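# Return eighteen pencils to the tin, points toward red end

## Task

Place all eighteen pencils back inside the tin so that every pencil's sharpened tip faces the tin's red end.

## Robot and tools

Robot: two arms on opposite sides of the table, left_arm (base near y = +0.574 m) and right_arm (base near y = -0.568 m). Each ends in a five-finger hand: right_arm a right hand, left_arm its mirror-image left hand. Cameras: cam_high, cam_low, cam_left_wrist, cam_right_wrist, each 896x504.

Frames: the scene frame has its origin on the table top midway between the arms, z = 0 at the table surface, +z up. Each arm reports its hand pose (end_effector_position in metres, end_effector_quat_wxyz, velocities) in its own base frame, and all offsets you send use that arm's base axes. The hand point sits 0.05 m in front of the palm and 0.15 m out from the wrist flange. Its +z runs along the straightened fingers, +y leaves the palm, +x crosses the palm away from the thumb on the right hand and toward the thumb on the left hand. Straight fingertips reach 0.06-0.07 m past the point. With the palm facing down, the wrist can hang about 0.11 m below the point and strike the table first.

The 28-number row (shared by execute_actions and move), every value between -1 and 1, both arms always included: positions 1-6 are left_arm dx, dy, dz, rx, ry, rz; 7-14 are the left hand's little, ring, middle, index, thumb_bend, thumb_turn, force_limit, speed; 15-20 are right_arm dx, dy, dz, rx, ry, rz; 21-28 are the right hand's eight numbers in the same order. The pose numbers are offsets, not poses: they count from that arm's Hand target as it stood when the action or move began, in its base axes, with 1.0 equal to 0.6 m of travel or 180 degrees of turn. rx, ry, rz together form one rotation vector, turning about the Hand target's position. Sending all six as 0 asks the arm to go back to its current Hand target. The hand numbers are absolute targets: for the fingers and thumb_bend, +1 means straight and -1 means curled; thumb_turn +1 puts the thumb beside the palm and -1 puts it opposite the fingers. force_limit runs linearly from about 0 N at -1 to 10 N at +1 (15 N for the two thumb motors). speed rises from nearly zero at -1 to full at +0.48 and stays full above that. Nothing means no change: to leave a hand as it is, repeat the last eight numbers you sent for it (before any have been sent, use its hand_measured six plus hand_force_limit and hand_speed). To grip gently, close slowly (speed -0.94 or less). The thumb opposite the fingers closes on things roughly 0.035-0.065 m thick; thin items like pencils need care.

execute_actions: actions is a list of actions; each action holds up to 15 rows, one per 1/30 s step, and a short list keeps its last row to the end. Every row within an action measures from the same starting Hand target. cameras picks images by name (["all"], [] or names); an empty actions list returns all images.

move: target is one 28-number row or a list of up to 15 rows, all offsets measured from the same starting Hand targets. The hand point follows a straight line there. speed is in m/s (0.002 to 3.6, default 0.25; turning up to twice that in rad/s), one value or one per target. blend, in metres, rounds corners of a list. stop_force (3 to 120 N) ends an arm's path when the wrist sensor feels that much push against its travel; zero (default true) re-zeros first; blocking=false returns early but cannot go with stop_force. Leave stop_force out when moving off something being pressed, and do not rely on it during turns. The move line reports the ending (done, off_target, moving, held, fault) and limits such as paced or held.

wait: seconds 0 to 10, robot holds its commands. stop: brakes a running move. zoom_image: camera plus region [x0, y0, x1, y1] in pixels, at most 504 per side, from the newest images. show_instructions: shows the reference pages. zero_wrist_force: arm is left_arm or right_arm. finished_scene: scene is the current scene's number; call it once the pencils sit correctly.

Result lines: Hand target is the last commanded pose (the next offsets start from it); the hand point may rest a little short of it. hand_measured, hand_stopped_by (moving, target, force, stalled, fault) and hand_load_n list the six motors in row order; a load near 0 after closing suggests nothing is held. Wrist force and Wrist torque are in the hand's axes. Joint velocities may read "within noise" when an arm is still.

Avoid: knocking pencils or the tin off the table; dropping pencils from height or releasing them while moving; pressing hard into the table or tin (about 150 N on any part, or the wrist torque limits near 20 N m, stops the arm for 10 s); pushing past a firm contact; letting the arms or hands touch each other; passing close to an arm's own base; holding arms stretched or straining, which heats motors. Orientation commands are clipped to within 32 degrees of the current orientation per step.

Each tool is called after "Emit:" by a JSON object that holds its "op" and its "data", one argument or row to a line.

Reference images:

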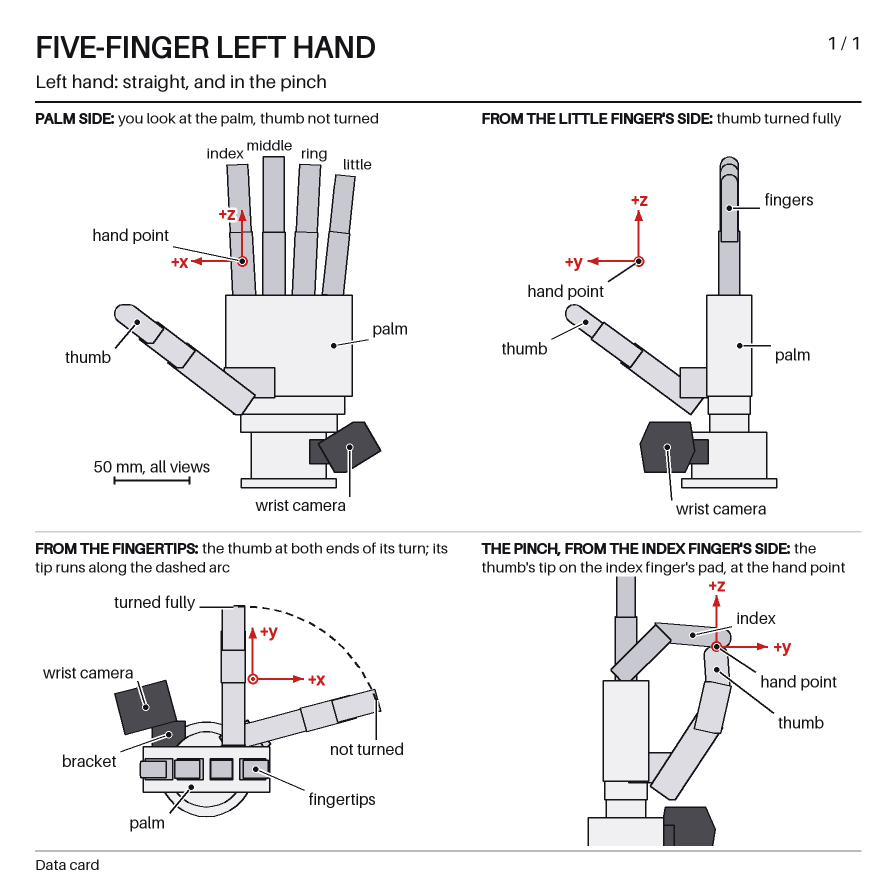

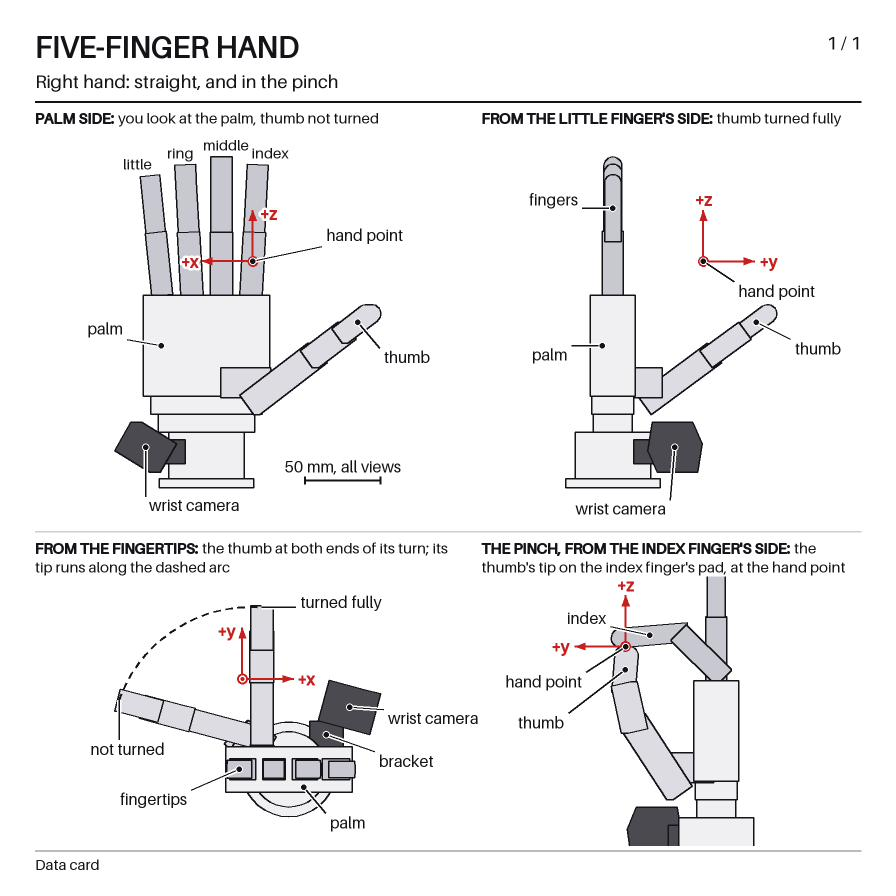

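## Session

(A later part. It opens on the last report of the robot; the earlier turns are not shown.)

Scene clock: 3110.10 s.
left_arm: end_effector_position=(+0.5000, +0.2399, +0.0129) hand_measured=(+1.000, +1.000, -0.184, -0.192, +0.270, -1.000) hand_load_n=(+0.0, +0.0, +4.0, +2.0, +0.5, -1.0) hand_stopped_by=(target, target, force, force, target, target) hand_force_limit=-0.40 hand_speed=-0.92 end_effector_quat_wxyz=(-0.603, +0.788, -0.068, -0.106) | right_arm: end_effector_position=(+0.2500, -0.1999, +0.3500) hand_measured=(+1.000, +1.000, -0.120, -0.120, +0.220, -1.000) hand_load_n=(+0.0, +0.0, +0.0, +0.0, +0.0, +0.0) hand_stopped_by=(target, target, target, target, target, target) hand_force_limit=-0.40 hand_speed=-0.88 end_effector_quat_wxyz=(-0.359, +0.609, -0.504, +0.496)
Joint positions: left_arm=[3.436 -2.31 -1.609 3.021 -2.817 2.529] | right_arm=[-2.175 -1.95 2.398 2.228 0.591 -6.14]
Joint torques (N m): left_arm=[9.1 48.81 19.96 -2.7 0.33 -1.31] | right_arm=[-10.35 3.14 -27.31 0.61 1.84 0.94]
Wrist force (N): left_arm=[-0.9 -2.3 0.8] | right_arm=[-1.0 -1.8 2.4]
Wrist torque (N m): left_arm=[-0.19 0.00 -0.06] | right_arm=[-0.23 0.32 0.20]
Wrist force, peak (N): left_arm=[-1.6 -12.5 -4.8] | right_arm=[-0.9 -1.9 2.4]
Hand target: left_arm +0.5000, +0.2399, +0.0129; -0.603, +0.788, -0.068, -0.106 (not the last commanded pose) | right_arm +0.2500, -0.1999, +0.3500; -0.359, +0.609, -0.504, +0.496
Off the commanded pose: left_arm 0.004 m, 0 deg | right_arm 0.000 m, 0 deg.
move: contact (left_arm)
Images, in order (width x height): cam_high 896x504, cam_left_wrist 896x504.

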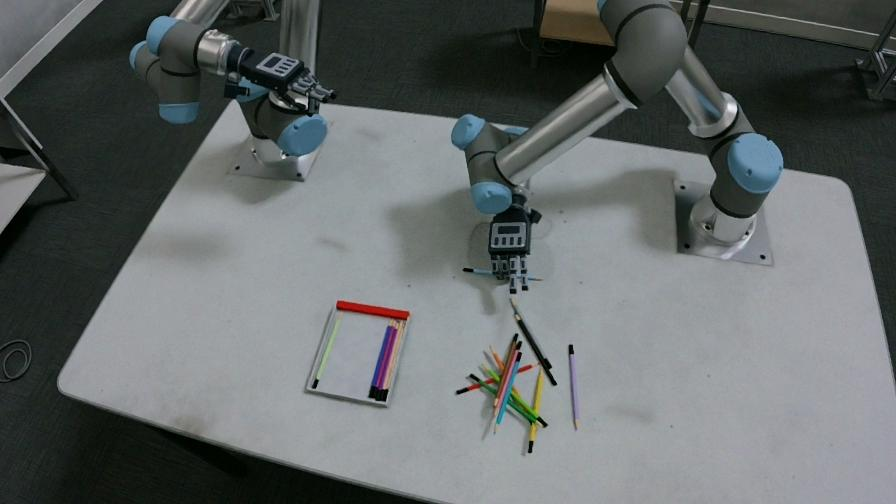

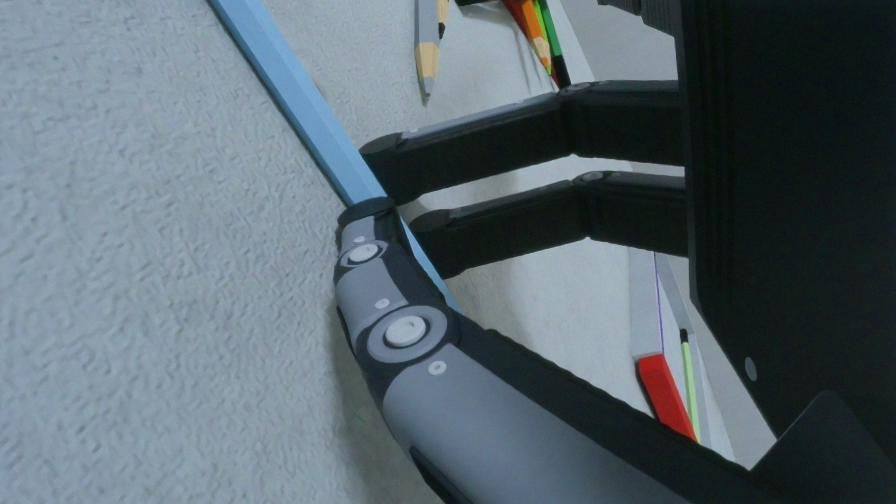

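Emit:
{"op": "move", "data": {
  "target": [0,0,0.0005,0,0,0,1,1,-0.08,-0.08,0.27,-1,-0.4,-0.88,0,0,0,0,0,0,1,1,-0.12,-0.12,0.22,-1,-0.4,-0.88],
  "speed": 0.02
}}

Emit:
{"op": "move", "data": {
  "target": [0,0,0.12,0,0,0,1,1,-0.08,-0.08,0.27,-1,-0.4,-0.88,0,0,0,0,0,0,1,1,-0.12,-0.12,0.22,-1,-0.4,-0.88],
  "speed": 0.06,
  "cameras": ["cam_left_wrist"]
}}

Emit:
{"op": "move", "data": {
  "target": [-0.3333,0.1333,0.35,0,0,-0.5,1,1,-0.12,-0.12,0.27,-1,-0.4,-0.88,0,0,0,0,0,0,1,1,-0.12,-0.12,0.22,-1,-0.4,-0.88],
  "speed": 0.35,
  "cameras": ["cam_high"]
}}

Emit:
{"op": "zoom_image", "data": {
  "camera": "cam_high",
  "region": [440, 240, 600, 460]
}}

Scene clock: 3125.33 s.
left_arm: end_effector_position=(+0.5000, +0.2399, +0.0132) hand_measured=(+1.000, +1.000, -0.080, -0.080, +0.270, -1.000) hand_load_n=(+0.0, +0.0, +0.0, +0.0, +0.0, +0.0) hand_stopped_by=(target, target, target, target, target, target) hand_force_limit=-0.40 hand_speed=-0.88 end_effector_quat_wxyz=(-0.603, +0.788, -0.068, -0.106) | right_arm: end_effector_position=(+0.2500, -0.1999, +0.3500) hand_measured=(+1.000, +1.000, -0.120, -0.120, +0.220, -1.000) hand_load_n=(+0.0, +0.0, +0.0, +0.0, +0.0, +0.0) hand_stopped_by=(target, target, target, target, target, target) hand_force_limit=-0.40 hand_speed=-0.88 end_effector_quat_wxyz=(-0.359, +0.609, -0.504, +0.496)
Joint positions: left_arm=[3.436 -2.309 -1.609 3.02 -2.817 2.529] | right_arm=[-2.175 -1.95 2.398 2.228 0.591 -6.14]
Joint torques (N m): left_arm=[1.67 48.59 20.3 -4.2 0.31 -1.34] | right_arm=[-9.36 2.69 -27.42 0.76 1.88 0.87]
Wrist force (N): left_arm=[-0.4 -0.6 0.4] | right_arm=[-0.6 -1.9 2.2]
Wrist torque (N m): left_arm=[-0.17 0.00 -0.09] | right_arm=[-0.23 0.27 0.22]
Wrist force, peak (N): left_arm=[-1.0 -2.9 0.8] | right_arm=[-0.9 -1.9 2.5]
Hand target: left_arm +0.5000, +0.2399, +0.0132; -0.603, +0.788, -0.068, -0.106 | right_arm +0.2500, -0.1999, +0.3500; -0.359, +0.609, -0.504, +0.496
Off the commanded pose: left_arm 0.000 m, 0 deg | right_arm 0.000 m, 0 deg.
move: done

Scene clock: 3126.87 s.
left_arm: end_effector_position=(+0.5001, +0.2400, +0.0852) hand_measured=(+1.000, +1.000, -0.080, -0.080, +0.270, -1.000) hand_load_n=(+0.0, +0.0, +0.0, +0.0, +0.0, +0.0) hand_stopped_by=(target, target, target, target, target, target) hand_force_limit=-0.40 hand_speed=-0.88 end_effector_quat_wxyz=(-0.603, +0.788, -0.068, -0.106) | right_arm: end_effector_position=(+0.2500, -0.1999, +0.3500) hand_measured=(+1.000, +1.000, -0.120, -0.120, +0.220, -1.000) hand_load_n=(+0.0, +0.0, +0.0, +0.0, +0.0, +0.0) hand_stopped_by=(target, target, target, target, target, target) hand_force_limit=-0.40 hand_speed=-0.88 end_effector_quat_wxyz=(-0.359, +0.609, -0.504, +0.496)
Joint positions: left_arm=[3.436 -2.199 -1.577 2.878 -2.817 2.529] | right_arm=[-2.175 -1.95 2.398 2.228 0.591 -6.14]
Joint torques (N m): left_arm=[4.53 30.59 7.49 0.52 -0.1 -2.22] | right_arm=[-9.37 2.88 -27.64 0.64 1.79 0.98]
Wrist force (N): left_arm=[-0.4 -0.8 0.3] | right_arm=[-0.8 -2.0 2.1]
Wrist torque (N m): left_arm=[-0.19 -0.01 -0.09] | right_arm=[-0.23 0.31 0.20]
Wrist force, peak (N): left_arm=[-0.6 -1.1 0.2] | right_arm=[-0.8 -1.8 2.5]
Hand target: left_arm +0.5000, +0.2399, +0.0852; -0.603, +0.788, -0.068, -0.106 | right_arm +0.2500, -0.1999, +0.3500; -0.359, +0.609, -0.504, +0.496
Off the commanded pose: left_arm 0.000 m, 0 deg | right_arm 0.000 m, 0 deg.
move: done
Images, in order (width x height): cam_left_wrist 896x504.

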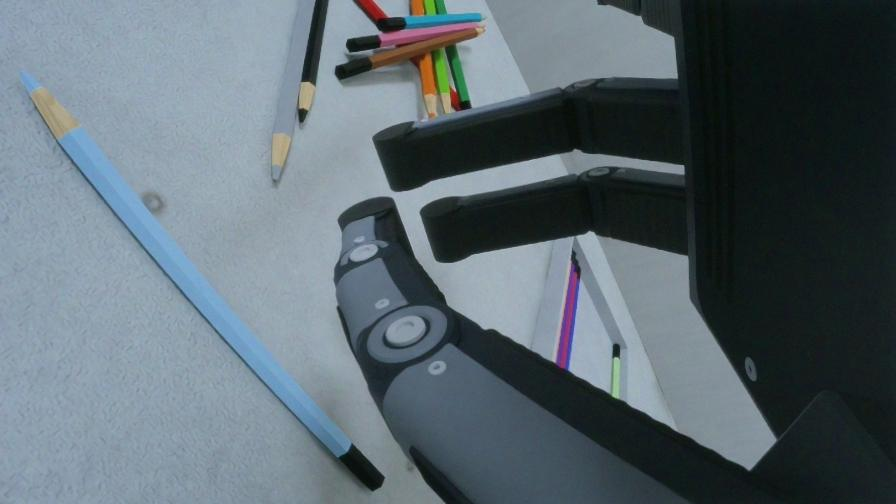

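Scene clock: 3129.90 s.
left_arm: end_effector_position=(+0.3000, +0.3200, +0.2952) hand_measured=(+1.000, +1.000, -0.120, -0.120, +0.270, -1.000) hand_load_n=(+0.0, +0.0, +0.0, +0.0, +0.0, +0.0) hand_stopped_by=(target, target, target, target, target, target) hand_force_limit=-0.40 hand_speed=-0.88 end_effector_quat_wxyz=(+0.501, -0.509, +0.605, -0.352) end_effector_velocity=(+0.000, +0.001, +0.000) end_effector_angular_velocity=(+0.006, +0.001, -0.001) | right_arm: end_effector_position=(+0.2500, -0.1999, +0.3500) hand_measured=(+1.000, +1.000, -0.120, -0.120, +0.220, -1.000) hand_load_n=(+0.0, +0.0, +0.0, +0.0, +0.0, +0.0) hand_stopped_by=(target, target, target, target, target, target) hand_force_limit=-0.40 hand_speed=-0.88 end_effector_quat_wxyz=(-0.359, +0.609, -0.504, +0.496)
Joint positions: left_arm=[4.907 -1.688 -1.992 1.716 -0.274 5.38] | right_arm=[-2.175 -1.95 2.398 2.228 0.591 -6.14]
Joint velocities: left_arm=[0 0 0.001 0 -0.001 0.005] | right_arm=[within noise]
Joint torques (N m): left_arm=[-5.6 22.16 18.89 -4.19 0.04 2] | right_arm=[-9.1 2.88 -27.73 0.59 1.74 0.98]
Wrist force (N): left_arm=[-0.3 -0.5 0.4] | right_arm=[-0.9 -2.0 2.3]
Wrist torque (N m): left_arm=[-0.16 -0.02 -0.18] | right_arm=[-0.25 0.31 0.20]
Wrist force, peak (N): left_arm=[-1.6 -1.2 0.9] | right_arm=[-0.9 -2.0 2.4]
Hand target: left_arm +0.3001, +0.3199, +0.2952; +0.501, -0.509, +0.605, -0.352 | right_arm +0.2500, -0.1999, +0.3500; -0.359, +0.609, -0.504, +0.496
Off the commanded pose: left_arm 0.000 m, 0 deg | right_arm 0.000 m, 0 deg.
move: done
Images, in order (width x height): cam_high 896x504.

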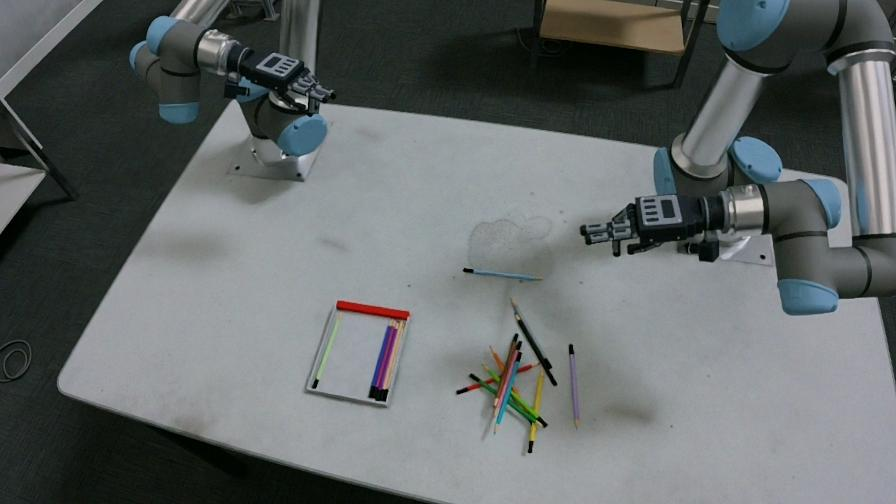

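Scaled by 2.291 from the camera's 896x504 image, which has a finer 1280x720 frame.

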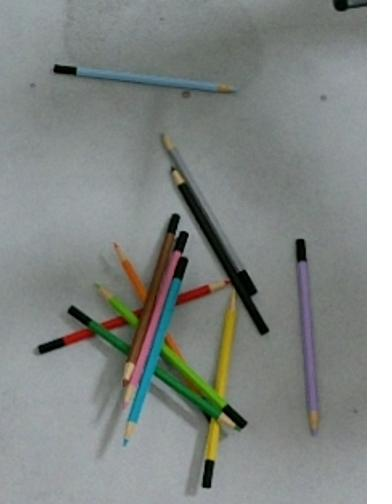

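Emit:
{"op": "move", "data": {
  "target": [0.0417,0.202,-0.3417,0,0,0,1,1,-0.12,-0.12,0.27,-1,-0.4,-0.88,0,0,0,0,0,0,1,1,-0.12,-0.12,0.22,-1,-0.4,-0.88],
  "speed": 0.25,
  "cameras": ["cam_left_wrist"]
}}

Scene clock: 3142.60 s.
left_arm: end_effector_position=(+0.3251, +0.4410, +0.0902) hand_measured=(+1.000, +1.000, -0.120, -0.120, +0.270, -1.000) hand_load_n=(+0.0, +0.0, +0.0, +0.0, +0.0, +0.0) hand_stopped_by=(target, target, target, target, target, target) hand_force_limit=-0.40 hand_speed=-0.88 end_effector_quat_wxyz=(+0.501, -0.509, +0.605, -0.352) | right_arm: end_effector_position=(+0.2500, -0.1999, +0.3500) hand_measured=(+1.000, +1.000, -0.120, -0.120, +0.220, -1.000) hand_load_n=(+0.0, +0.0, +0.0, +0.0, +0.0, +0.0) hand_stopped_by=(target, target, target, target, target, target) hand_force_limit=-0.40 hand_speed=-0.88 end_effector_quat_wxyz=(-0.359, +0.609, -0.504, +0.496)
Joint positions: left_arm=[4.792 -2.214 -1.735 2.406 -0.253 4.942] | right_arm=[-2.175 -1.95 2.398 2.228 0.591 -6.14]
Joint torques (N m): left_arm=[10.49 27.06 17.74 -4.72 0.23 1.5] | right_arm=[-9.2 2.9 -27.43 0.76 1.77 0.89]
Wrist force (N): left_arm=[-0.3 -0.6 0.5] | right_arm=[-0.7 -1.8 2.4]
Wrist torque (N m): left_arm=[-0.18 -0.01 -0.09] | right_arm=[-0.23 0.28 0.21]
Wrist force, peak (N): left_arm=[0.0 -2.6 -0.2] | right_arm=[-0.9 -2.0 2.4]
Hand target: left_arm +0.3251, +0.4411, +0.0901; +0.501, -0.509, +0.605, -0.352 | right_arm +0.2500, -0.1999, +0.3500; -0.359, +0.609, -0.504, +0.496
Off the commanded pose: left_arm 0.000 m, 0 deg | right_arm 0.000 m, 0 deg.
move: done
Images, in order (width x height): cam_left_wrist 896x504.

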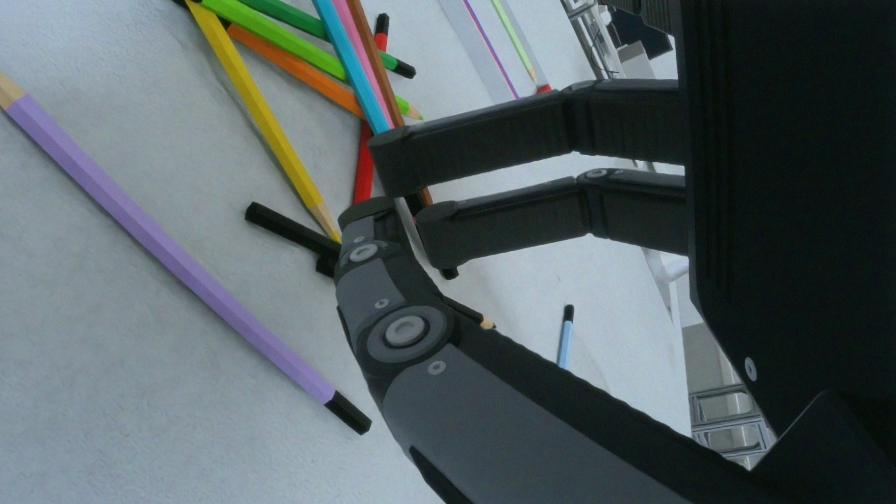

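Emit:
{"op": "move", "data": {
  "target": [0.0093,0.006,-0.0917,0,0,0.0495,1,1,-0.12,-0.12,0.27,-1,-0.4,-0.88,0,0,0,0,0,0,1,1,-0.12,-0.12,0.22,-1,-0.4,-0.88],
  "speed": 0.12,
  "cameras": ["cam_left_wrist"]
}}

Scene clock: 3158.27 s.
left_arm: end_effector_position=(+0.3307, +0.4447, +0.0352) hand_measured=(+1.000, +1.000, -0.120, -0.120, +0.270, -1.000) hand_load_n=(-0.5, -0.5, +0.0, +0.0, +0.0, +0.0) hand_stopped_by=(target, target, target, target, target, target) hand_force_limit=-0.40 hand_speed=-0.88 end_effector_quat_wxyz=(+0.527, -0.554, +0.564, -0.312) end_effector_velocity=(-0.001, +0.001, +0.000) end_effector_angular_velocity=(+0.001, -0.001, +0.003) | right_arm: end_effector_position=(+0.2500, -0.1999, +0.3500) hand_measured=(+1.000, +1.000, -0.120, -0.120, +0.220, -1.000) hand_load_n=(+0.0, +0.0, +0.0, +0.0, +0.0, +0.0) hand_stopped_by=(target, target, target, target, target, target) hand_force_limit=-0.40 hand_speed=-0.88 end_effector_quat_wxyz=(-0.359, +0.609, -0.504, +0.496)
Joint positions: left_arm=[4.775 -2.139 -1.882 3.056 -0.309 4.344] | right_arm=[-2.175 -1.95 2.398 2.228 0.591 -6.14]
Joint velocities: left_arm=[0.002 0 0 0.005 0 -0.004] | right_arm=[within noise]
Joint torques (N m): left_arm=[10.74 24.44 11.46 0.25 2.43 -2.38] | right_arm=[-9.44 3.66 -27.34 0.77 1.81 0.85]
Wrist force (N): left_arm=[-0.6 -0.3 0.5] | right_arm=[-0.7 -1.9 2.3]
Wrist torque (N m): left_arm=[-0.15 0.03 -0.10] | right_arm=[-0.22 0.29 0.21]
Wrist force, peak (N): left_arm=[-0.6 -1.5 0.1] | right_arm=[-0.8 -1.9 2.5]
Hand target: left_arm +0.3307, +0.4447, +0.0351; +0.527, -0.554, +0.564, -0.312 | right_arm +0.2500, -0.1999, +0.3500; -0.359, +0.609, -0.504, +0.496
Off the commanded pose: left_arm 0.000 m, 0 deg | right_arm 0.000 m, 0 deg.
move: done
Images, in order (width x height): cam_left_wrist 896x504.

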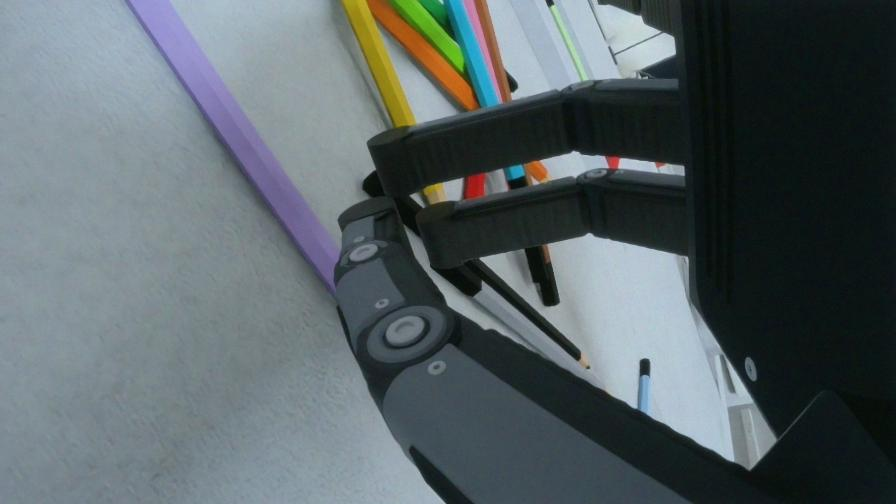

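Emit:
{"op": "move", "data": {
  "target": [-0.003,0,-0.018,0,0,0,1,1,-0.12,-0.12,0.27,-1,-0.4,-0.88,0,0,0,0,0,0,1,1,-0.12,-0.12,0.22,-1,-0.4,-0.88],
  "speed": 0.06
}}

Emit:
{"op": "move", "data": {
  "target": [0,0,-0.0285,0,0,0,1,1,-0.12,-0.12,0.27,-1,-0.4,-0.88,0,0,0,0,0,0,1,1,-0.12,-0.12,0.22,-1,-0.4,-0.88],
  "speed": 0.012,
  "stop_force": 4,
  "cameras": ["cam_left_wrist"]
}}

Scene clock: 3172.00 s.
left_arm: end_effector_position=(+0.3288, +0.4447, +0.0242) hand_measured=(+1.000, +1.000, -0.120, -0.120, +0.270, -1.000) hand_load_n=(+0.0, +0.0, +0.0, +0.0, +0.0, +0.0) hand_stopped_by=(target, target, target, target, target, target) hand_force_limit=-0.40 hand_speed=-0.88 end_effector_quat_wxyz=(+0.527, -0.554, +0.564, -0.312) | right_arm: end_effector_position=(+0.2500, -0.1999, +0.3500) hand_measured=(+1.000, +1.000, -0.120, -0.120, +0.220, -1.000) hand_load_n=(+0.0, +0.0, +0.0, +0.0, +0.0, +0.5) hand_stopped_by=(target, target, target, target, target, target) hand_force_limit=-0.40 hand_speed=-0.88 end_effector_quat_wxyz=(-0.359, +0.609, -0.504, +0.496)
Joint positions: left_arm=[4.78 -2.162 -1.886 3.071 -0.306 4.356] | right_arm=[-2.175 -1.95 2.398 2.228 0.591 -6.14]
Joint torques (N m): left_arm=[0.9 42.09 10.31 -3.69 2.31 -1.74] | right_arm=[-9.49 3.17 -27.11 0.77 1.8 0.87]
Wrist force (N): left_arm=[-0.5 -0.4 0.4] | right_arm=[-0.9 -1.7 2.2]
Wrist torque (N m): left_arm=[-0.15 0.00 -0.18] | right_arm=[-0.20 0.32 0.21]
Wrist force, peak (N): left_arm=[-0.8 -0.6 0.6] | right_arm=[-0.8 -2.0 2.5]
Hand target: left_arm +0.3289, +0.4447, +0.0243; +0.527, -0.554, +0.564, -0.312 | right_arm +0.2500, -0.1999, +0.3500; -0.359, +0.609, -0.504, +0.496
Off the commanded pose: left_arm 0.000 m, 0 deg | right_arm 0.000 m, 0 deg.
move: done

Scene clock: 3173.73 s.
left_arm: end_effector_position=(+0.3289, +0.4447, +0.0132) hand_measured=(+1.000, +1.000, -0.120, -0.120, +0.270, -1.000) hand_load_n=(+0.0, +0.0, +0.0, +0.0, -2.0, -1.0) hand_stopped_by=(target, target, target, target, target, target) hand_force_limit=-0.40 hand_speed=-0.88 end_effector_quat_wxyz=(+0.527, -0.554, +0.564, -0.312) | right_arm: end_effector_position=(+0.2500, -0.1999, +0.3500) hand_measured=(+1.000, +1.000, -0.120, -0.120, +0.220, -1.000) hand_load_n=(+0.0, +0.0, +0.5, +0.0, +0.0, +0.0) hand_stopped_by=(target, target, target, target, target, target) hand_force_limit=-0.40 hand_speed=-0.88 end_effector_quat_wxyz=(-0.359, +0.609, -0.504, +0.496)
Joint positions: left_arm=[4.78 -2.184 -1.888 3.095 -0.306 4.356] | right_arm=[-2.175 -1.95 2.398 2.228 0.591 -6.14]
Joint torques (N m): left_arm=[-7.42 42.6 16.9 -4.33 -0.22 -1.42] | right_arm=[-9.27 3.4 -27.2 0.72 1.81 0.79]
Wrist force (N): left_arm=[-1.3 -3.8 -0.3] | right_arm=[-0.8 -1.6 2.3]
Wrist torque (N m): left_arm=[-0.25 -0.02 -0.15] | right_arm=[-0.19 0.29 0.22]
Wrist force, peak (N): left_arm=[-3.1 -10.0 -3.3] | right_arm=[-0.8 -2.0 2.4]
Hand target: left_arm +0.3289, +0.4447, +0.0132; +0.527, -0.554, +0.564, -0.312 (not the last commanded pose) | right_arm +0.2500, -0.1999, +0.3500; -0.359, +0.609, -0.504, +0.496
Off the commanded pose: left_arm 0.006 m, 0 deg | right_arm 0.000 m, 0 deg.
move: contact (left_arm)
Images, in order (width x height): cam_left_wrist 896x504.

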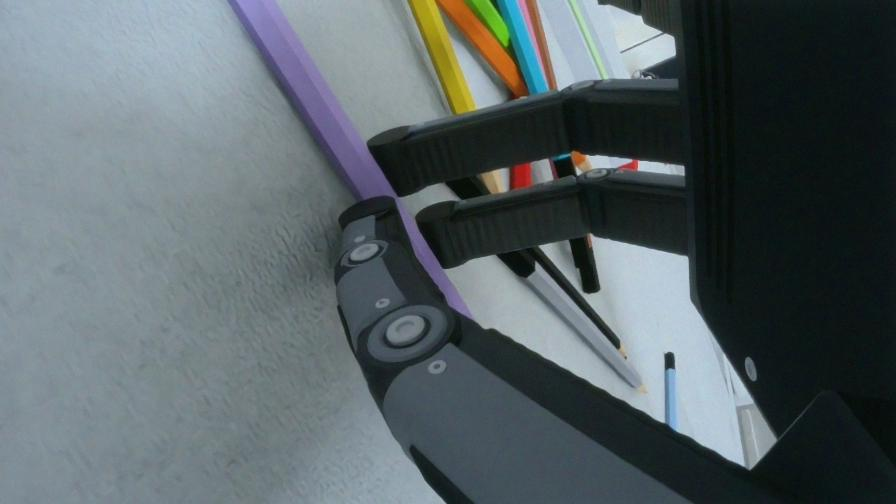

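Emit:
{"op": "move", "data": {
  "target": [0,0,-0.0015,0,0,0,1,1,-0.6,-0.6,0.27,-1,-0.75,-0.92,0,0,0,0,0,0,1,1,-0.12,-0.12,0.22,-1,-0.4,-0.88],
  "speed": 0.01
}}

Emit:
{"op": "move", "data": {
  "target": [0,0,0,0,0,0,1,1,-0.65,-0.65,0.27,-1,-0.4,-0.92,0,0,0,0,0,0,1,1,-0.12,-0.12,0.22,-1,-0.4,-0.88],
  "speed": 0.02
}}

Emit:
{"op": "move", "data": {
  "target": [0,0,0.015,0,0,0,1,1,-0.65,-0.65,0.27,-1,-0.4,-0.92,0,0,0,0,0,0,1,1,-0.12,-0.12,0.22,-1,-0.4,-0.88],
  "speed": 0.01,
  "cameras": ["cam_left_wrist"]
}}

Scene clock: 3181.00 s.
left_arm: end_effector_position=(+0.3289, +0.4447, +0.0123) hand_measured=(+1.000, +1.000, -0.178, -0.156, +0.270, -1.000) hand_load_n=(+0.0, +0.0, +1.0, -0.5, -3.0, -2.5) hand_stopped_by=(target, target, force, force, target, target) hand_force_limit=-0.75 hand_speed=-0.92 end_effector_quat_wxyz=(+0.527, -0.554, +0.564, -0.312) | right_arm: end_effector_position=(+0.2500, -0.1999, +0.3500) hand_measured=(+1.000, +1.000, -0.120, -0.120, +0.220, -1.000) hand_load_n=(+0.0, +0.0, +0.0, +0.0, +0.0, +0.5) hand_stopped_by=(target, target, target, target, target, target) hand_force_limit=-0.40 hand_speed=-0.88 end_effector_quat_wxyz=(-0.359, +0.609, -0.504, +0.496)
Joint positions: left_arm=[4.78 -2.186 -1.888 3.097 -0.306 4.356] | right_arm=[-2.175 -1.95 2.398 2.228 0.591 -6.14]
Joint torques (N m): left_arm=[-6.84 21.42 1.42 0 -0.32 1.55] | right_arm=[-9.71 4.11 -27.79 0.68 1.86 1.04]
Wrist force (N): left_arm=[-6.2 -11.6 -4.6] | right_arm=[-0.8 -2.0 2.3]
Wrist torque (N m): left_arm=[-0.36 -0.04 -0.07] | right_arm=[-0.25 0.29 0.21]
Wrist force, peak (N): left_arm=[-6.0 -11.9 -4.7] | right_arm=[-0.9 -2.1 2.4]
Hand target: left_arm +0.3289, +0.4447, +0.0123; +0.527, -0.554, +0.564, -0.312 | right_arm +0.2500, -0.1999, +0.3500; -0.359, +0.609, -0.504, +0.496
Off the commanded pose: left_arm 0.000 m, 0 deg | right_arm 0.000 m, 0 deg.
move: done

Scene clock: 3181.50 s.
left_arm: end_effector_position=(+0.3289, +0.4447, +0.0123) hand_measured=(+1.000, +1.000, -0.184, -0.178, +0.270, -1.000) hand_load_n=(+0.0, +0.0, +3.0, +3.0, -2.0, -3.0) hand_stopped_by=(target, target, force, force, target, target) hand_force_limit=-0.40 hand_speed=-0.92 end_effector_quat_wxyz=(+0.527, -0.554, +0.564, -0.312) | right_arm: end_effector_position=(+0.2500, -0.1999, +0.3500) hand_measured=(+1.000, +1.000, -0.120, -0.120, +0.220, -1.000) hand_load_n=(+0.0, -0.5, +0.0, +0.0, +0.0, +0.0) hand_stopped_by=(target, target, target, target, target, target) hand_force_limit=-0.40 hand_speed=-0.88 end_effector_quat_wxyz=(-0.359, +0.609, -0.504, +0.496)
Joint positions: left_arm=[4.78 -2.186 -1.888 3.097 -0.306 4.356] | right_arm=[-2.175 -1.95 2.398 2.228 0.591 -6.14]
Joint torques (N m): left_arm=[-6.15 22.13 3.27 -2.1 -0.28 0.78] | right_arm=[-9.34 4.1 -26.98 0.75 1.75 0.86]
Wrist force (N): left_arm=[-3.6 -9.8 -1.5] | right_arm=[-0.8 -1.9 2.2]
Wrist torque (N m): left_arm=[-0.34 -0.03 -0.09] | right_arm=[-0.23 0.30 0.21]
Wrist force, peak (N): left_arm=[-6.4 -12.1 -4.7] | right_arm=[-0.9 -1.7 2.6]
Hand target: left_arm +0.3289, +0.4447, +0.0123; +0.527, -0.554, +0.564, -0.312 | right_arm +0.2500, -0.1999, +0.3500; -0.359, +0.609, -0.504, +0.496
Off the commanded pose: left_arm 0.000 m, 0 deg | right_arm 0.000 m, 0 deg.
move: done

Scene clock: 3182.63 s.
left_arm: end_effector_position=(+0.3289, +0.4447, +0.0215) hand_measured=(+1.000, +1.000, -0.184, -0.178, +0.270, -1.000) hand_load_n=(+0.0, +0.0, +2.0, +1.0, +2.0, +0.0) hand_stopped_by=(target, target, force, force, target, target) hand_force_limit=-0.40 hand_speed=-0.92 end_effector_quat_wxyz=(+0.527, -0.554, +0.564, -0.312) | right_arm: end_effector_position=(+0.2500, -0.1999, +0.3500) hand_measured=(+1.000, +1.000, -0.120, -0.120, +0.220, -1.000) hand_load_n=(+0.0, +0.0, +0.0, +0.0, +0.0, +0.0) hand_stopped_by=(target, target, target, target, target, target) hand_force_limit=-0.40 hand_speed=-0.88 end_effector_quat_wxyz=(-0.359, +0.609, -0.504, +0.496)
Joint positions: left_arm=[4.78 -2.168 -1.886 3.077 -0.306 4.356] | right_arm=[-2.175 -1.95 2.398 2.228 0.591 -6.14]
Joint torques (N m): left_arm=[-6.75 27.33 16.94 -2.43 -0.34 -1.47] | right_arm=[-9.7 3.57 -27.21 0.77 1.73 0.96]
Wrist force (N): left_arm=[-0.4 -0.3 0.6] | right_arm=[-0.8 -1.8 2.3]
Wrist torque (N m): left_arm=[-0.16 0.01 -0.18] | right_arm=[-0.23 0.30 0.21]
Wrist force, peak (N): left_arm=[-3.7 -10.2 -1.3] | right_arm=[-0.7 -2.0 2.5]
Hand target: left_arm +0.3289, +0.4447, +0.0213; +0.527, -0.554, +0.564, -0.312 | right_arm +0.2500, -0.1999, +0.3500; -0.359, +0.609, -0.504, +0.496
Off the commanded pose: left_arm 0.000 m, 0 deg | right_arm 0.000 m, 0 deg.
move: done
Images, in order (width x height): cam_left_wrist 896x504.

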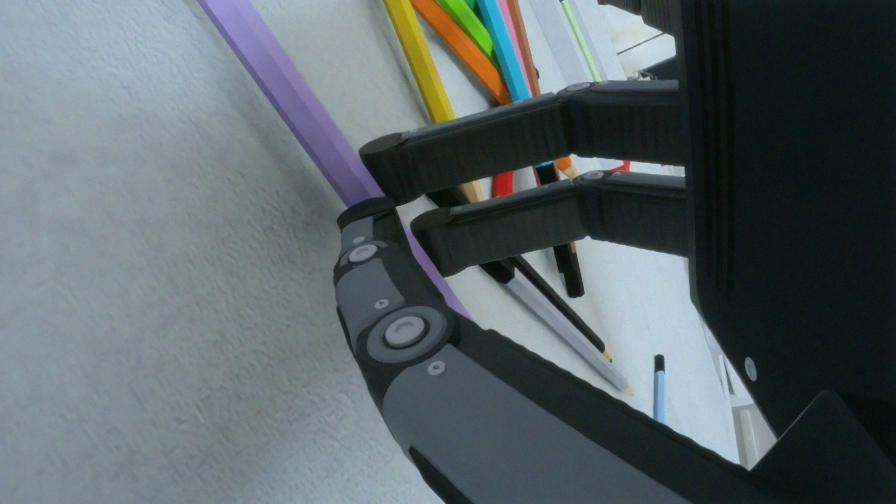

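Emit:
{"op": "move", "data": {
  "target": [0,0,0.13,0,0,0,1,1,-0.65,-0.65,0.27,-1,-0.4,-0.92,0,0,0,0,0,0,1,1,-0.12,-0.12,0.22,-1,-0.4,-0.88],
  "speed": 0.05
}}

Emit:
{"op": "move", "data": {
  "target": [0.285,-0.4328,0,0,0,0.39,1,1,-0.65,-0.65,0.27,-1,-0.4,-0.92,0,0,0,0,0,0,1,1,-0.12,-0.12,0.22,-1,-0.4,-0.88],
  "speed": 0.2,
  "cameras": ["cam_high","cam_left_wrist"]
}}

Scene clock: 3206.00 s.
left_arm: end_effector_position=(+0.3289, +0.4448, +0.0994) hand_measured=(+1.000, +1.000, -0.184, -0.178, +0.270, -1.000) hand_load_n=(+0.0, +0.0, +2.0, +1.0, +2.0, +0.0) hand_stopped_by=(target, target, force, force, target, target) hand_force_limit=-0.40 hand_speed=-0.92 end_effector_quat_wxyz=(+0.527, -0.554, +0.564, -0.312) | right_arm: end_effector_position=(+0.2500, -0.1999, +0.3500) hand_measured=(+1.000, +1.000, -0.120, -0.120, +0.220, -1.000) hand_load_n=(+0.0, +0.0, +0.0, +0.0, +0.0, +0.0) hand_stopped_by=(target, target, target, target, target, target) hand_force_limit=-0.40 hand_speed=-0.88 end_effector_quat_wxyz=(-0.359, +0.609, -0.504, +0.496)
Joint positions: left_arm=[4.78 -2.027 -1.847 2.897 -0.306 4.356] | right_arm=[-2.175 -1.95 2.398 2.228 0.591 -6.14]
Joint torques (N m): left_arm=[-4.4 22.33 8.08 -0.02 -0.04 2.07] | right_arm=[-9.84 4.8 -26.67 0.73 1.73 0.89]
Wrist force (N): left_arm=[-0.6 -0.3 0.5] | right_arm=[-0.8 -1.7 2.2]
Wrist torque (N m): left_arm=[-0.16 0.03 -0.20] | right_arm=[-0.21 0.31 0.21]
Wrist force, peak (N): left_arm=[-0.6 -1.1 0.2] | right_arm=[-0.8 -2.1 2.4]
Hand target: left_arm +0.3289, +0.4447, +0.0993; +0.527, -0.554, +0.564, -0.312 | right_arm +0.2500, -0.1999, +0.3500; -0.359, +0.609, -0.504, +0.496
Off the commanded pose: left_arm 0.000 m, 0 deg | right_arm 0.000 m, 0 deg.
move: done

Scene clock: 3209.63 s.
left_arm: end_effector_position=(+0.4998, +0.1851, +0.0994) hand_measured=(+1.000, +1.000, -0.184, -0.178, +0.270, -1.000) hand_load_n=(+0.0, +0.0, +2.0, +1.0, +2.0, +0.0) hand_stopped_by=(target, target, force, force, target, target) hand_force_limit=-0.40 hand_speed=-0.92 end_effector_quat_wxyz=(-0.611, +0.778, -0.143, -0.048) end_effector_velocity=(+0.000, -0.001, +0.000) end_effector_angular_velocity=(-0.001, -0.003, +0.000) | right_arm: end_effector_position=(+0.2500, -0.1999, +0.3500) hand_measured=(+1.000, +1.000, -0.120, -0.120, +0.220, -1.000) hand_load_n=(+0.0, +0.0, +0.0, +0.0, +0.0, +0.0) hand_stopped_by=(target, target, target, target, target, target) hand_force_limit=-0.40 hand_speed=-0.88 end_effector_quat_wxyz=(-0.359, +0.609, -0.504, +0.496)
Joint positions: left_arm=[3.351 -2.051 -1.741 3.093 -2.743 2.743] | right_arm=[-2.175 -1.95 2.398 2.228 0.591 -6.14]
Joint velocities: left_arm=[-0.001 0 0.001 -0.003 0 -0.005] | right_arm=[within noise]
Joint torques (N m): left_arm=[-7.86 25.93 21.74 -3.98 -2.93 -2.28] | right_arm=[-9.68 4.5 -27.48 0.65 1.73 0.83]
Wrist force (N): left_arm=[-0.3 -0.6 0.3] | right_arm=[-0.7 -1.9 2.2]
Wrist torque (N m): left_arm=[-0.17 -0.01 -0.10] | right_arm=[-0.22 0.29 0.22]
Wrist force, peak (N): left_arm=[0.1 -1.7 1.2] | right_arm=[-0.8 -2.0 2.4]
Hand target: left_arm +0.4999, +0.1850, +0.0993; -0.611, +0.778, -0.143, -0.048 | right_arm +0.2500, -0.1999, +0.3500; -0.359, +0.609, -0.504, +0.496
Off the commanded pose: left_arm 0.000 m, 0 deg | right_arm 0.000 m, 0 deg.
move: done
Images, in order (width x height): cam_high 896x504, cam_left_wrist 896x504.

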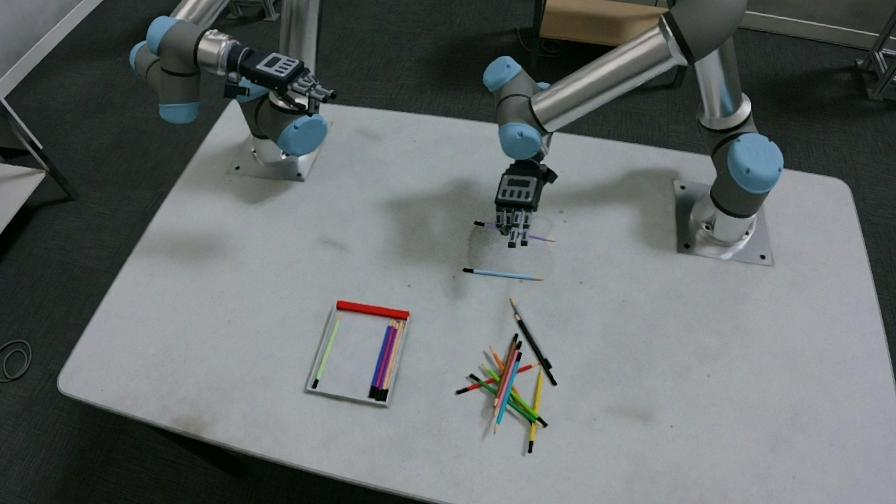

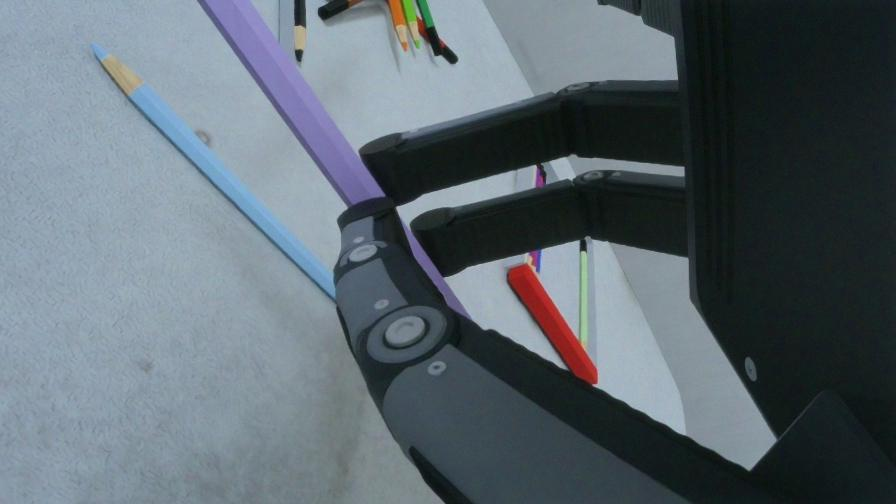

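Emit:
{"op": "move", "data": {
  "target": [0,0,-0.11,0,0,0,1,1,-0.65,-0.65,0.27,-1,-0.4,-0.92,0,0,0,0,0,0,1,1,-0.12,-0.12,0.22,-1,-0.4,-0.88],
  "speed": 0.1
}}

Emit:
{"op": "move", "data": {
  "target": [0,0,-0.045,0,0,0,1,1,-0.65,-0.65,0.27,-1,-0.4,-0.92,0,0,0,0,0,0,1,1,-0.12,-0.12,0.22,-1,-0.4,-0.88],
  "speed": 0.015,
  "stop_force": 3,
  "cameras": ["cam_left_wrist"]
}}

Emit:
{"op": "move", "data": {
  "target": [0,0,0.0005,0,0,0,1,1,-0.08,-0.08,0.27,-1,-0.4,-0.88,0,0,0,0,0,0,1,1,-0.12,-0.12,0.22,-1,-0.4,-0.88],
  "speed": 0.02
}}

Emit:
{"op": "move", "data": {
  "target": [0,0,0.12,0,0,0,1,1,-0.08,-0.08,0.27,-1,-0.4,-0.88,0,0,0,0,0,0,1,1,-0.12,-0.12,0.22,-1,-0.4,-0.88],
  "speed": 0.06,
  "cameras": ["cam_left_wrist"]
}}

Emit:
{"op": "move", "data": {
  "target": [-0.3333,0.225,0.35,0,0,-0.445,1,1,-0.12,-0.12,0.27,-1,-0.4,-0.88,0,0,0,0,0,0,1,1,-0.12,-0.12,0.22,-1,-0.4,-0.88],
  "speed": 0.35,
  "cameras": ["cam_high"]
}}

Emit:
{"op": "zoom_image", "data": {
  "camera": "cam_high",
  "region": [440, 200, 600, 320]
}}

Scene clock: 3220.70 s.
left_arm: end_effector_position=(+0.4998, +0.1850, +0.0334) hand_measured=(+1.000, +1.000, -0.184, -0.178, +0.270, -1.000) hand_load_n=(+0.0, +0.0, +2.0, +0.5, +1.5, +0.0) hand_stopped_by=(target, target, force, force, target, target) hand_force_limit=-0.40 hand_speed=-0.92 end_effector_quat_wxyz=(-0.611, +0.778, -0.143, -0.048) | right_arm: end_effector_position=(+0.2500, -0.1999, +0.3500) hand_measured=(+1.000, +1.000, -0.120, -0.120, +0.220, -1.000) hand_load_n=(+0.0, -0.5, +0.0, +0.0, +0.0, +0.0) hand_stopped_by=(target, target, target, target, target, target) hand_force_limit=-0.40 hand_speed=-0.88 end_effector_quat_wxyz=(-0.359, +0.609, -0.504, +0.496)
Joint positions: left_arm=[3.351 -2.156 -1.784 3.24 -2.743 2.743] | right_arm=[-2.175 -1.95 2.398 2.228 0.591 -6.14]
Joint torques (N m): left_arm=[-3.73 32.93 20.45 -2.45 -1.01 0.3] | right_arm=[-10.41 4.25 -27.03 0.82 1.82 0.84]
Wrist force (N): left_arm=[-0.5 -0.5 0.4] | right_arm=[-0.8 -1.8 2.4]
Wrist torque (N m): left_arm=[-0.17 0.01 -0.11] | right_arm=[-0.22 0.31 0.21]
Wrist force, peak (N): left_arm=[-0.4 -1.7 0.1] | right_arm=[-0.7 -2.0 2.5]
Hand target: left_arm +0.4999, +0.1850, +0.0333; -0.611, +0.778, -0.143, -0.048 | right_arm +0.2500, -0.1999, +0.3500; -0.359, +0.609, -0.504, +0.496
Off the commanded pose: left_arm 0.000 m, 0 deg | right_arm 0.000 m, 0 deg.
move: done

Scene clock: 3223.20 s.
left_arm: end_effector_position=(+0.4999, +0.1850, +0.0123) hand_measured=(+1.000, +1.000, -0.184, -0.178, +0.270, -1.000) hand_load_n=(+0.0, +0.0, +2.5, +1.0, +0.0, -0.5) hand_stopped_by=(target, target, force, force, target, target) hand_force_limit=-0.40 hand_speed=-0.92 end_effector_quat_wxyz=(-0.611, +0.778, -0.143, -0.048) | right_arm: end_effector_position=(+0.2500, -0.1999, +0.3500) hand_measured=(+1.000, +1.000, -0.120, -0.120, +0.220, -1.000) hand_load_n=(-0.5, +0.0, +0.0, +0.0, +0.0, +0.0) hand_stopped_by=(target, target, target, target, target, target) hand_force_limit=-0.40 hand_speed=-0.88 end_effector_quat_wxyz=(-0.359, +0.609, -0.504, +0.496)
Joint positions: left_arm=[3.351 -2.193 -1.792 3.286 -2.743 2.743] | right_arm=[-2.175 -1.95 2.398 2.228 0.591 -6.14]
Joint torques (N m): left_arm=[7.07 44.34 18.96 -3.36 0.17 -2.08] | right_arm=[-9.74 3.97 -26.9 0.78 1.86 0.86]
Wrist force (N): left_arm=[-1.1 -2.9 -0.1] | right_arm=[-0.8 -1.7 2.3]
Wrist torque (N m): left_arm=[-0.25 0.02 -0.08] | right_arm=[-0.21 0.30 0.21]
Wrist force, peak (N): left_arm=[-2.5 -10.9 -5.1] | right_arm=[-0.8 -1.9 2.5]
Hand target: left_arm +0.4999, +0.1850, +0.0123; -0.611, +0.778, -0.143, -0.048 (not the last commanded pose) | right_arm +0.2500, -0.1999, +0.3500; -0.359, +0.609, -0.504, +0.496
Off the commanded pose: left_arm 0.006 m, 0 deg | right_arm 0.000 m, 0 deg.
move: contact (left_arm)
Images, in order (width x height): cam_left_wrist 896x504.

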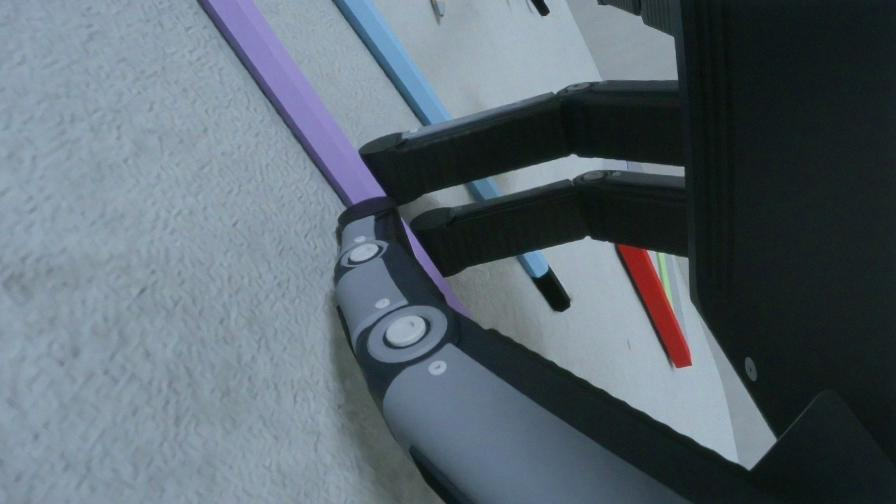

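Scene clock: 3223.90 s.
left_arm: end_effector_position=(+0.4999, +0.1850, +0.0126) hand_measured=(+1.000, +1.000, -0.080, -0.080, +0.270, -1.000) hand_load_n=(+0.0, +0.0, +0.0, +0.0, -0.5, +0.0) hand_stopped_by=(target, target, target, target, target, target) hand_force_limit=-0.40 hand_speed=-0.88 end_effector_quat_wxyz=(-0.611, +0.778, -0.143, -0.048) | right_arm: end_effector_position=(+0.2500, -0.1999, +0.3500) hand_measured=(+1.000, +1.000, -0.120, -0.120, +0.220, -1.000) hand_load_n=(+0.0, +0.0, +0.0, +0.0, +0.0, +0.0) hand_stopped_by=(target, target, target, target, target, target) hand_force_limit=-0.40 hand_speed=-0.88 end_effector_quat_wxyz=(-0.359, +0.609, -0.504, +0.496)
Joint positions: left_arm=[3.351 -2.192 -1.792 3.285 -2.743 2.743] | right_arm=[-2.175 -1.95 2.398 2.228 0.591 -6.14]
Joint torques (N m): left_arm=[7.25 44.75 19.83 -3.5 0.12 -2.04] | right_arm=[-9.4 4.4 -27.06 0.62 1.9 0.89]
Wrist force (N): left_arm=[-0.5 -0.9 0.2] | right_arm=[-0.8 -1.8 2.2]
Wrist torque (N m): left_arm=[-0.17 -0.02 -0.09] | right_arm=[-0.22 0.30 0.21]
Wrist force, peak (N): left_arm=[-1.0 -2.9 -0.1] | right_arm=[-0.9 -2.1 2.3]
Hand target: left_arm +0.4999, +0.1850, +0.0126; -0.611, +0.778, -0.143, -0.048 | right_arm +0.2500, -0.1999, +0.3500; -0.359, +0.609, -0.504, +0.496
Off the commanded pose: left_arm 0.000 m, 0 deg | right_arm 0.000 m, 0 deg.
move: done

Scene clock: 3225.43 s.
left_arm: end_effector_position=(+0.4999, +0.1850, +0.0846) hand_measured=(+1.000, +1.000, -0.080, -0.080, +0.270, -1.000) hand_load_n=(+0.0, +0.0, +0.0, +0.0, +0.5, +0.0) hand_stopped_by=(target, target, target, target, target, target) hand_force_limit=-0.40 hand_speed=-0.88 end_effector_quat_wxyz=(-0.611, +0.778, -0.143, -0.048) | right_arm: end_effector_position=(+0.2500, -0.1999, +0.3500) hand_measured=(+1.000, +1.000, -0.120, -0.120, +0.220, -1.000) hand_load_n=(+0.0, +0.0, +0.0, +0.0, +0.0, +0.0) hand_stopped_by=(target, target, target, target, target, target) hand_force_limit=-0.40 hand_speed=-0.88 end_effector_quat_wxyz=(-0.359, +0.609, -0.504, +0.496)
Joint positions: left_arm=[3.351 -2.073 -1.752 3.126 -2.743 2.743] | right_arm=[-2.175 -1.95 2.398 2.228 0.591 -6.14]
Joint torques (N m): left_arm=[7.01 25.97 9.7 0.84 0.14 -2.28] | right_arm=[-8.72 4.28 -27.58 0.63 1.78 1]
Wrist force (N): left_arm=[-0.4 -0.7 0.2] | right_arm=[-0.8 -1.8 2.4]
Wrist torque (N m): left_arm=[-0.17 -0.02 -0.10] | right_arm=[-0.22 0.30 0.21]
Wrist force, peak (N): left_arm=[-0.6 -1.5 0.4] | right_arm=[-0.9 -2.1 2.3]
Hand target: left_arm +0.4999, +0.1850, +0.0846; -0.611, +0.778, -0.143, -0.048 | right_arm +0.2500, -0.1999, +0.3500; -0.359, +0.609, -0.504, +0.496
Off the commanded pose: left_arm 0.000 m, 0 deg | right_arm 0.000 m, 0 deg.
move: done
Images, in order (width x height): cam_left_wrist 896x504.

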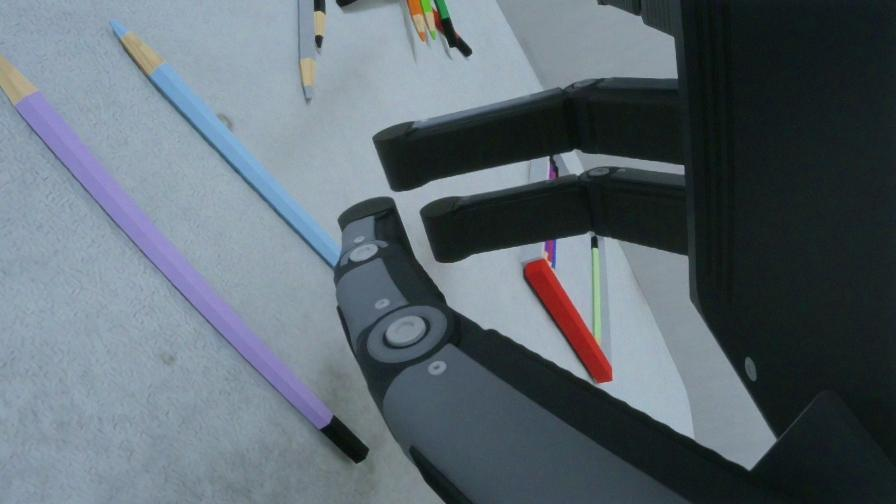

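Scene clock: 3228.23 s.
left_arm: end_effector_position=(+0.2998, +0.3201, +0.2946) hand_measured=(+1.000, +1.000, -0.120, -0.120, +0.270, -1.000) hand_load_n=(+0.0, +0.0, +0.0, +0.0, +0.0, +0.0) hand_stopped_by=(target, target, target, target, target, target) hand_force_limit=-0.40 hand_speed=-0.88 end_effector_quat_wxyz=(+0.498, -0.503, +0.609, -0.356) end_effector_velocity=(+0.000, +0.000, +0.000) end_effector_angular_velocity=(+0.004, +0.001, -0.003) | right_arm: end_effector_position=(+0.2500, -0.1999, +0.3500) hand_measured=(+1.000, +1.000, -0.120, -0.120, +0.220, -1.000) hand_load_n=(+0.0, +0.0, +0.0, +0.5, +0.0, +0.0) hand_stopped_by=(target, target, target, target, target, target) hand_force_limit=-0.40 hand_speed=-0.88 end_effector_quat_wxyz=(-0.359, +0.609, -0.504, +0.496)
Joint positions: left_arm=[4.905 -1.7 -1.994 1.68 -0.28 5.431] | right_arm=[-2.175 -1.95 2.398 2.228 0.591 -6.14]
Joint velocities: left_arm=[-0.002 0 0 0 -0.001 0.005] | right_arm=[within noise]
Joint torques (N m): left_arm=[-7.01 23.76 18.37 -4.16 1.35 2.02] | right_arm=[-9.27 4.85 -27.15 0.76 1.79 0.92]
Wrist force (N): left_arm=[-0.4 -0.7 0.3] | right_arm=[-0.7 -1.8 2.4]
Wrist torque (N m): left_arm=[-0.19 0.00 -0.18] | right_arm=[-0.23 0.28 0.22]
Wrist force, peak (N): left_arm=[-1.2 -0.8 1.2] | right_arm=[-0.6 -2.0 2.5]
Hand target: left_arm +0.2999, +0.3200, +0.2946; +0.498, -0.503, +0.609, -0.356 | right_arm +0.2500, -0.1999, +0.3500; -0.359, +0.609, -0.504, +0.496
Off the commanded pose: left_arm 0.000 m, 0 deg | right_arm 0.000 m, 0 deg.
move: done
Images, in order (width x height): cam_high 896x504.

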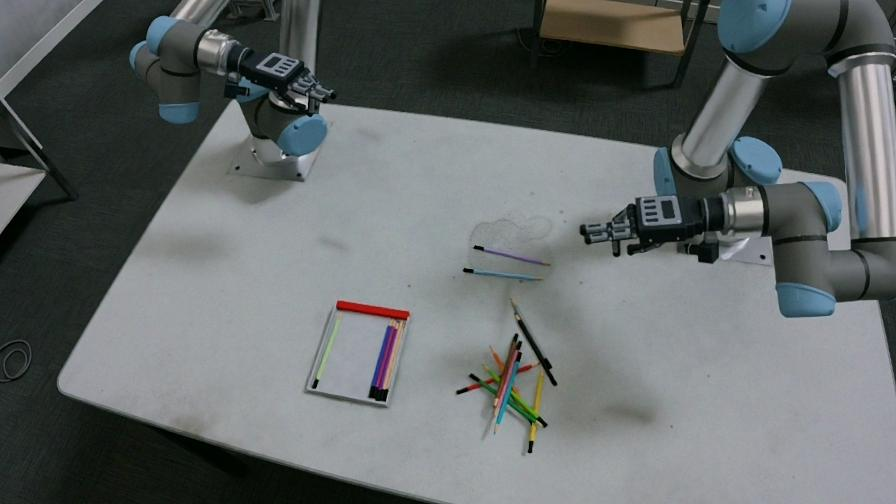

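Scaled by 3.150 from the camera's 896x504 image, which has a finer 1280x720 frame.

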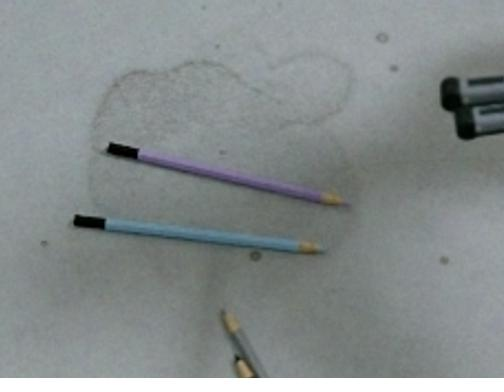

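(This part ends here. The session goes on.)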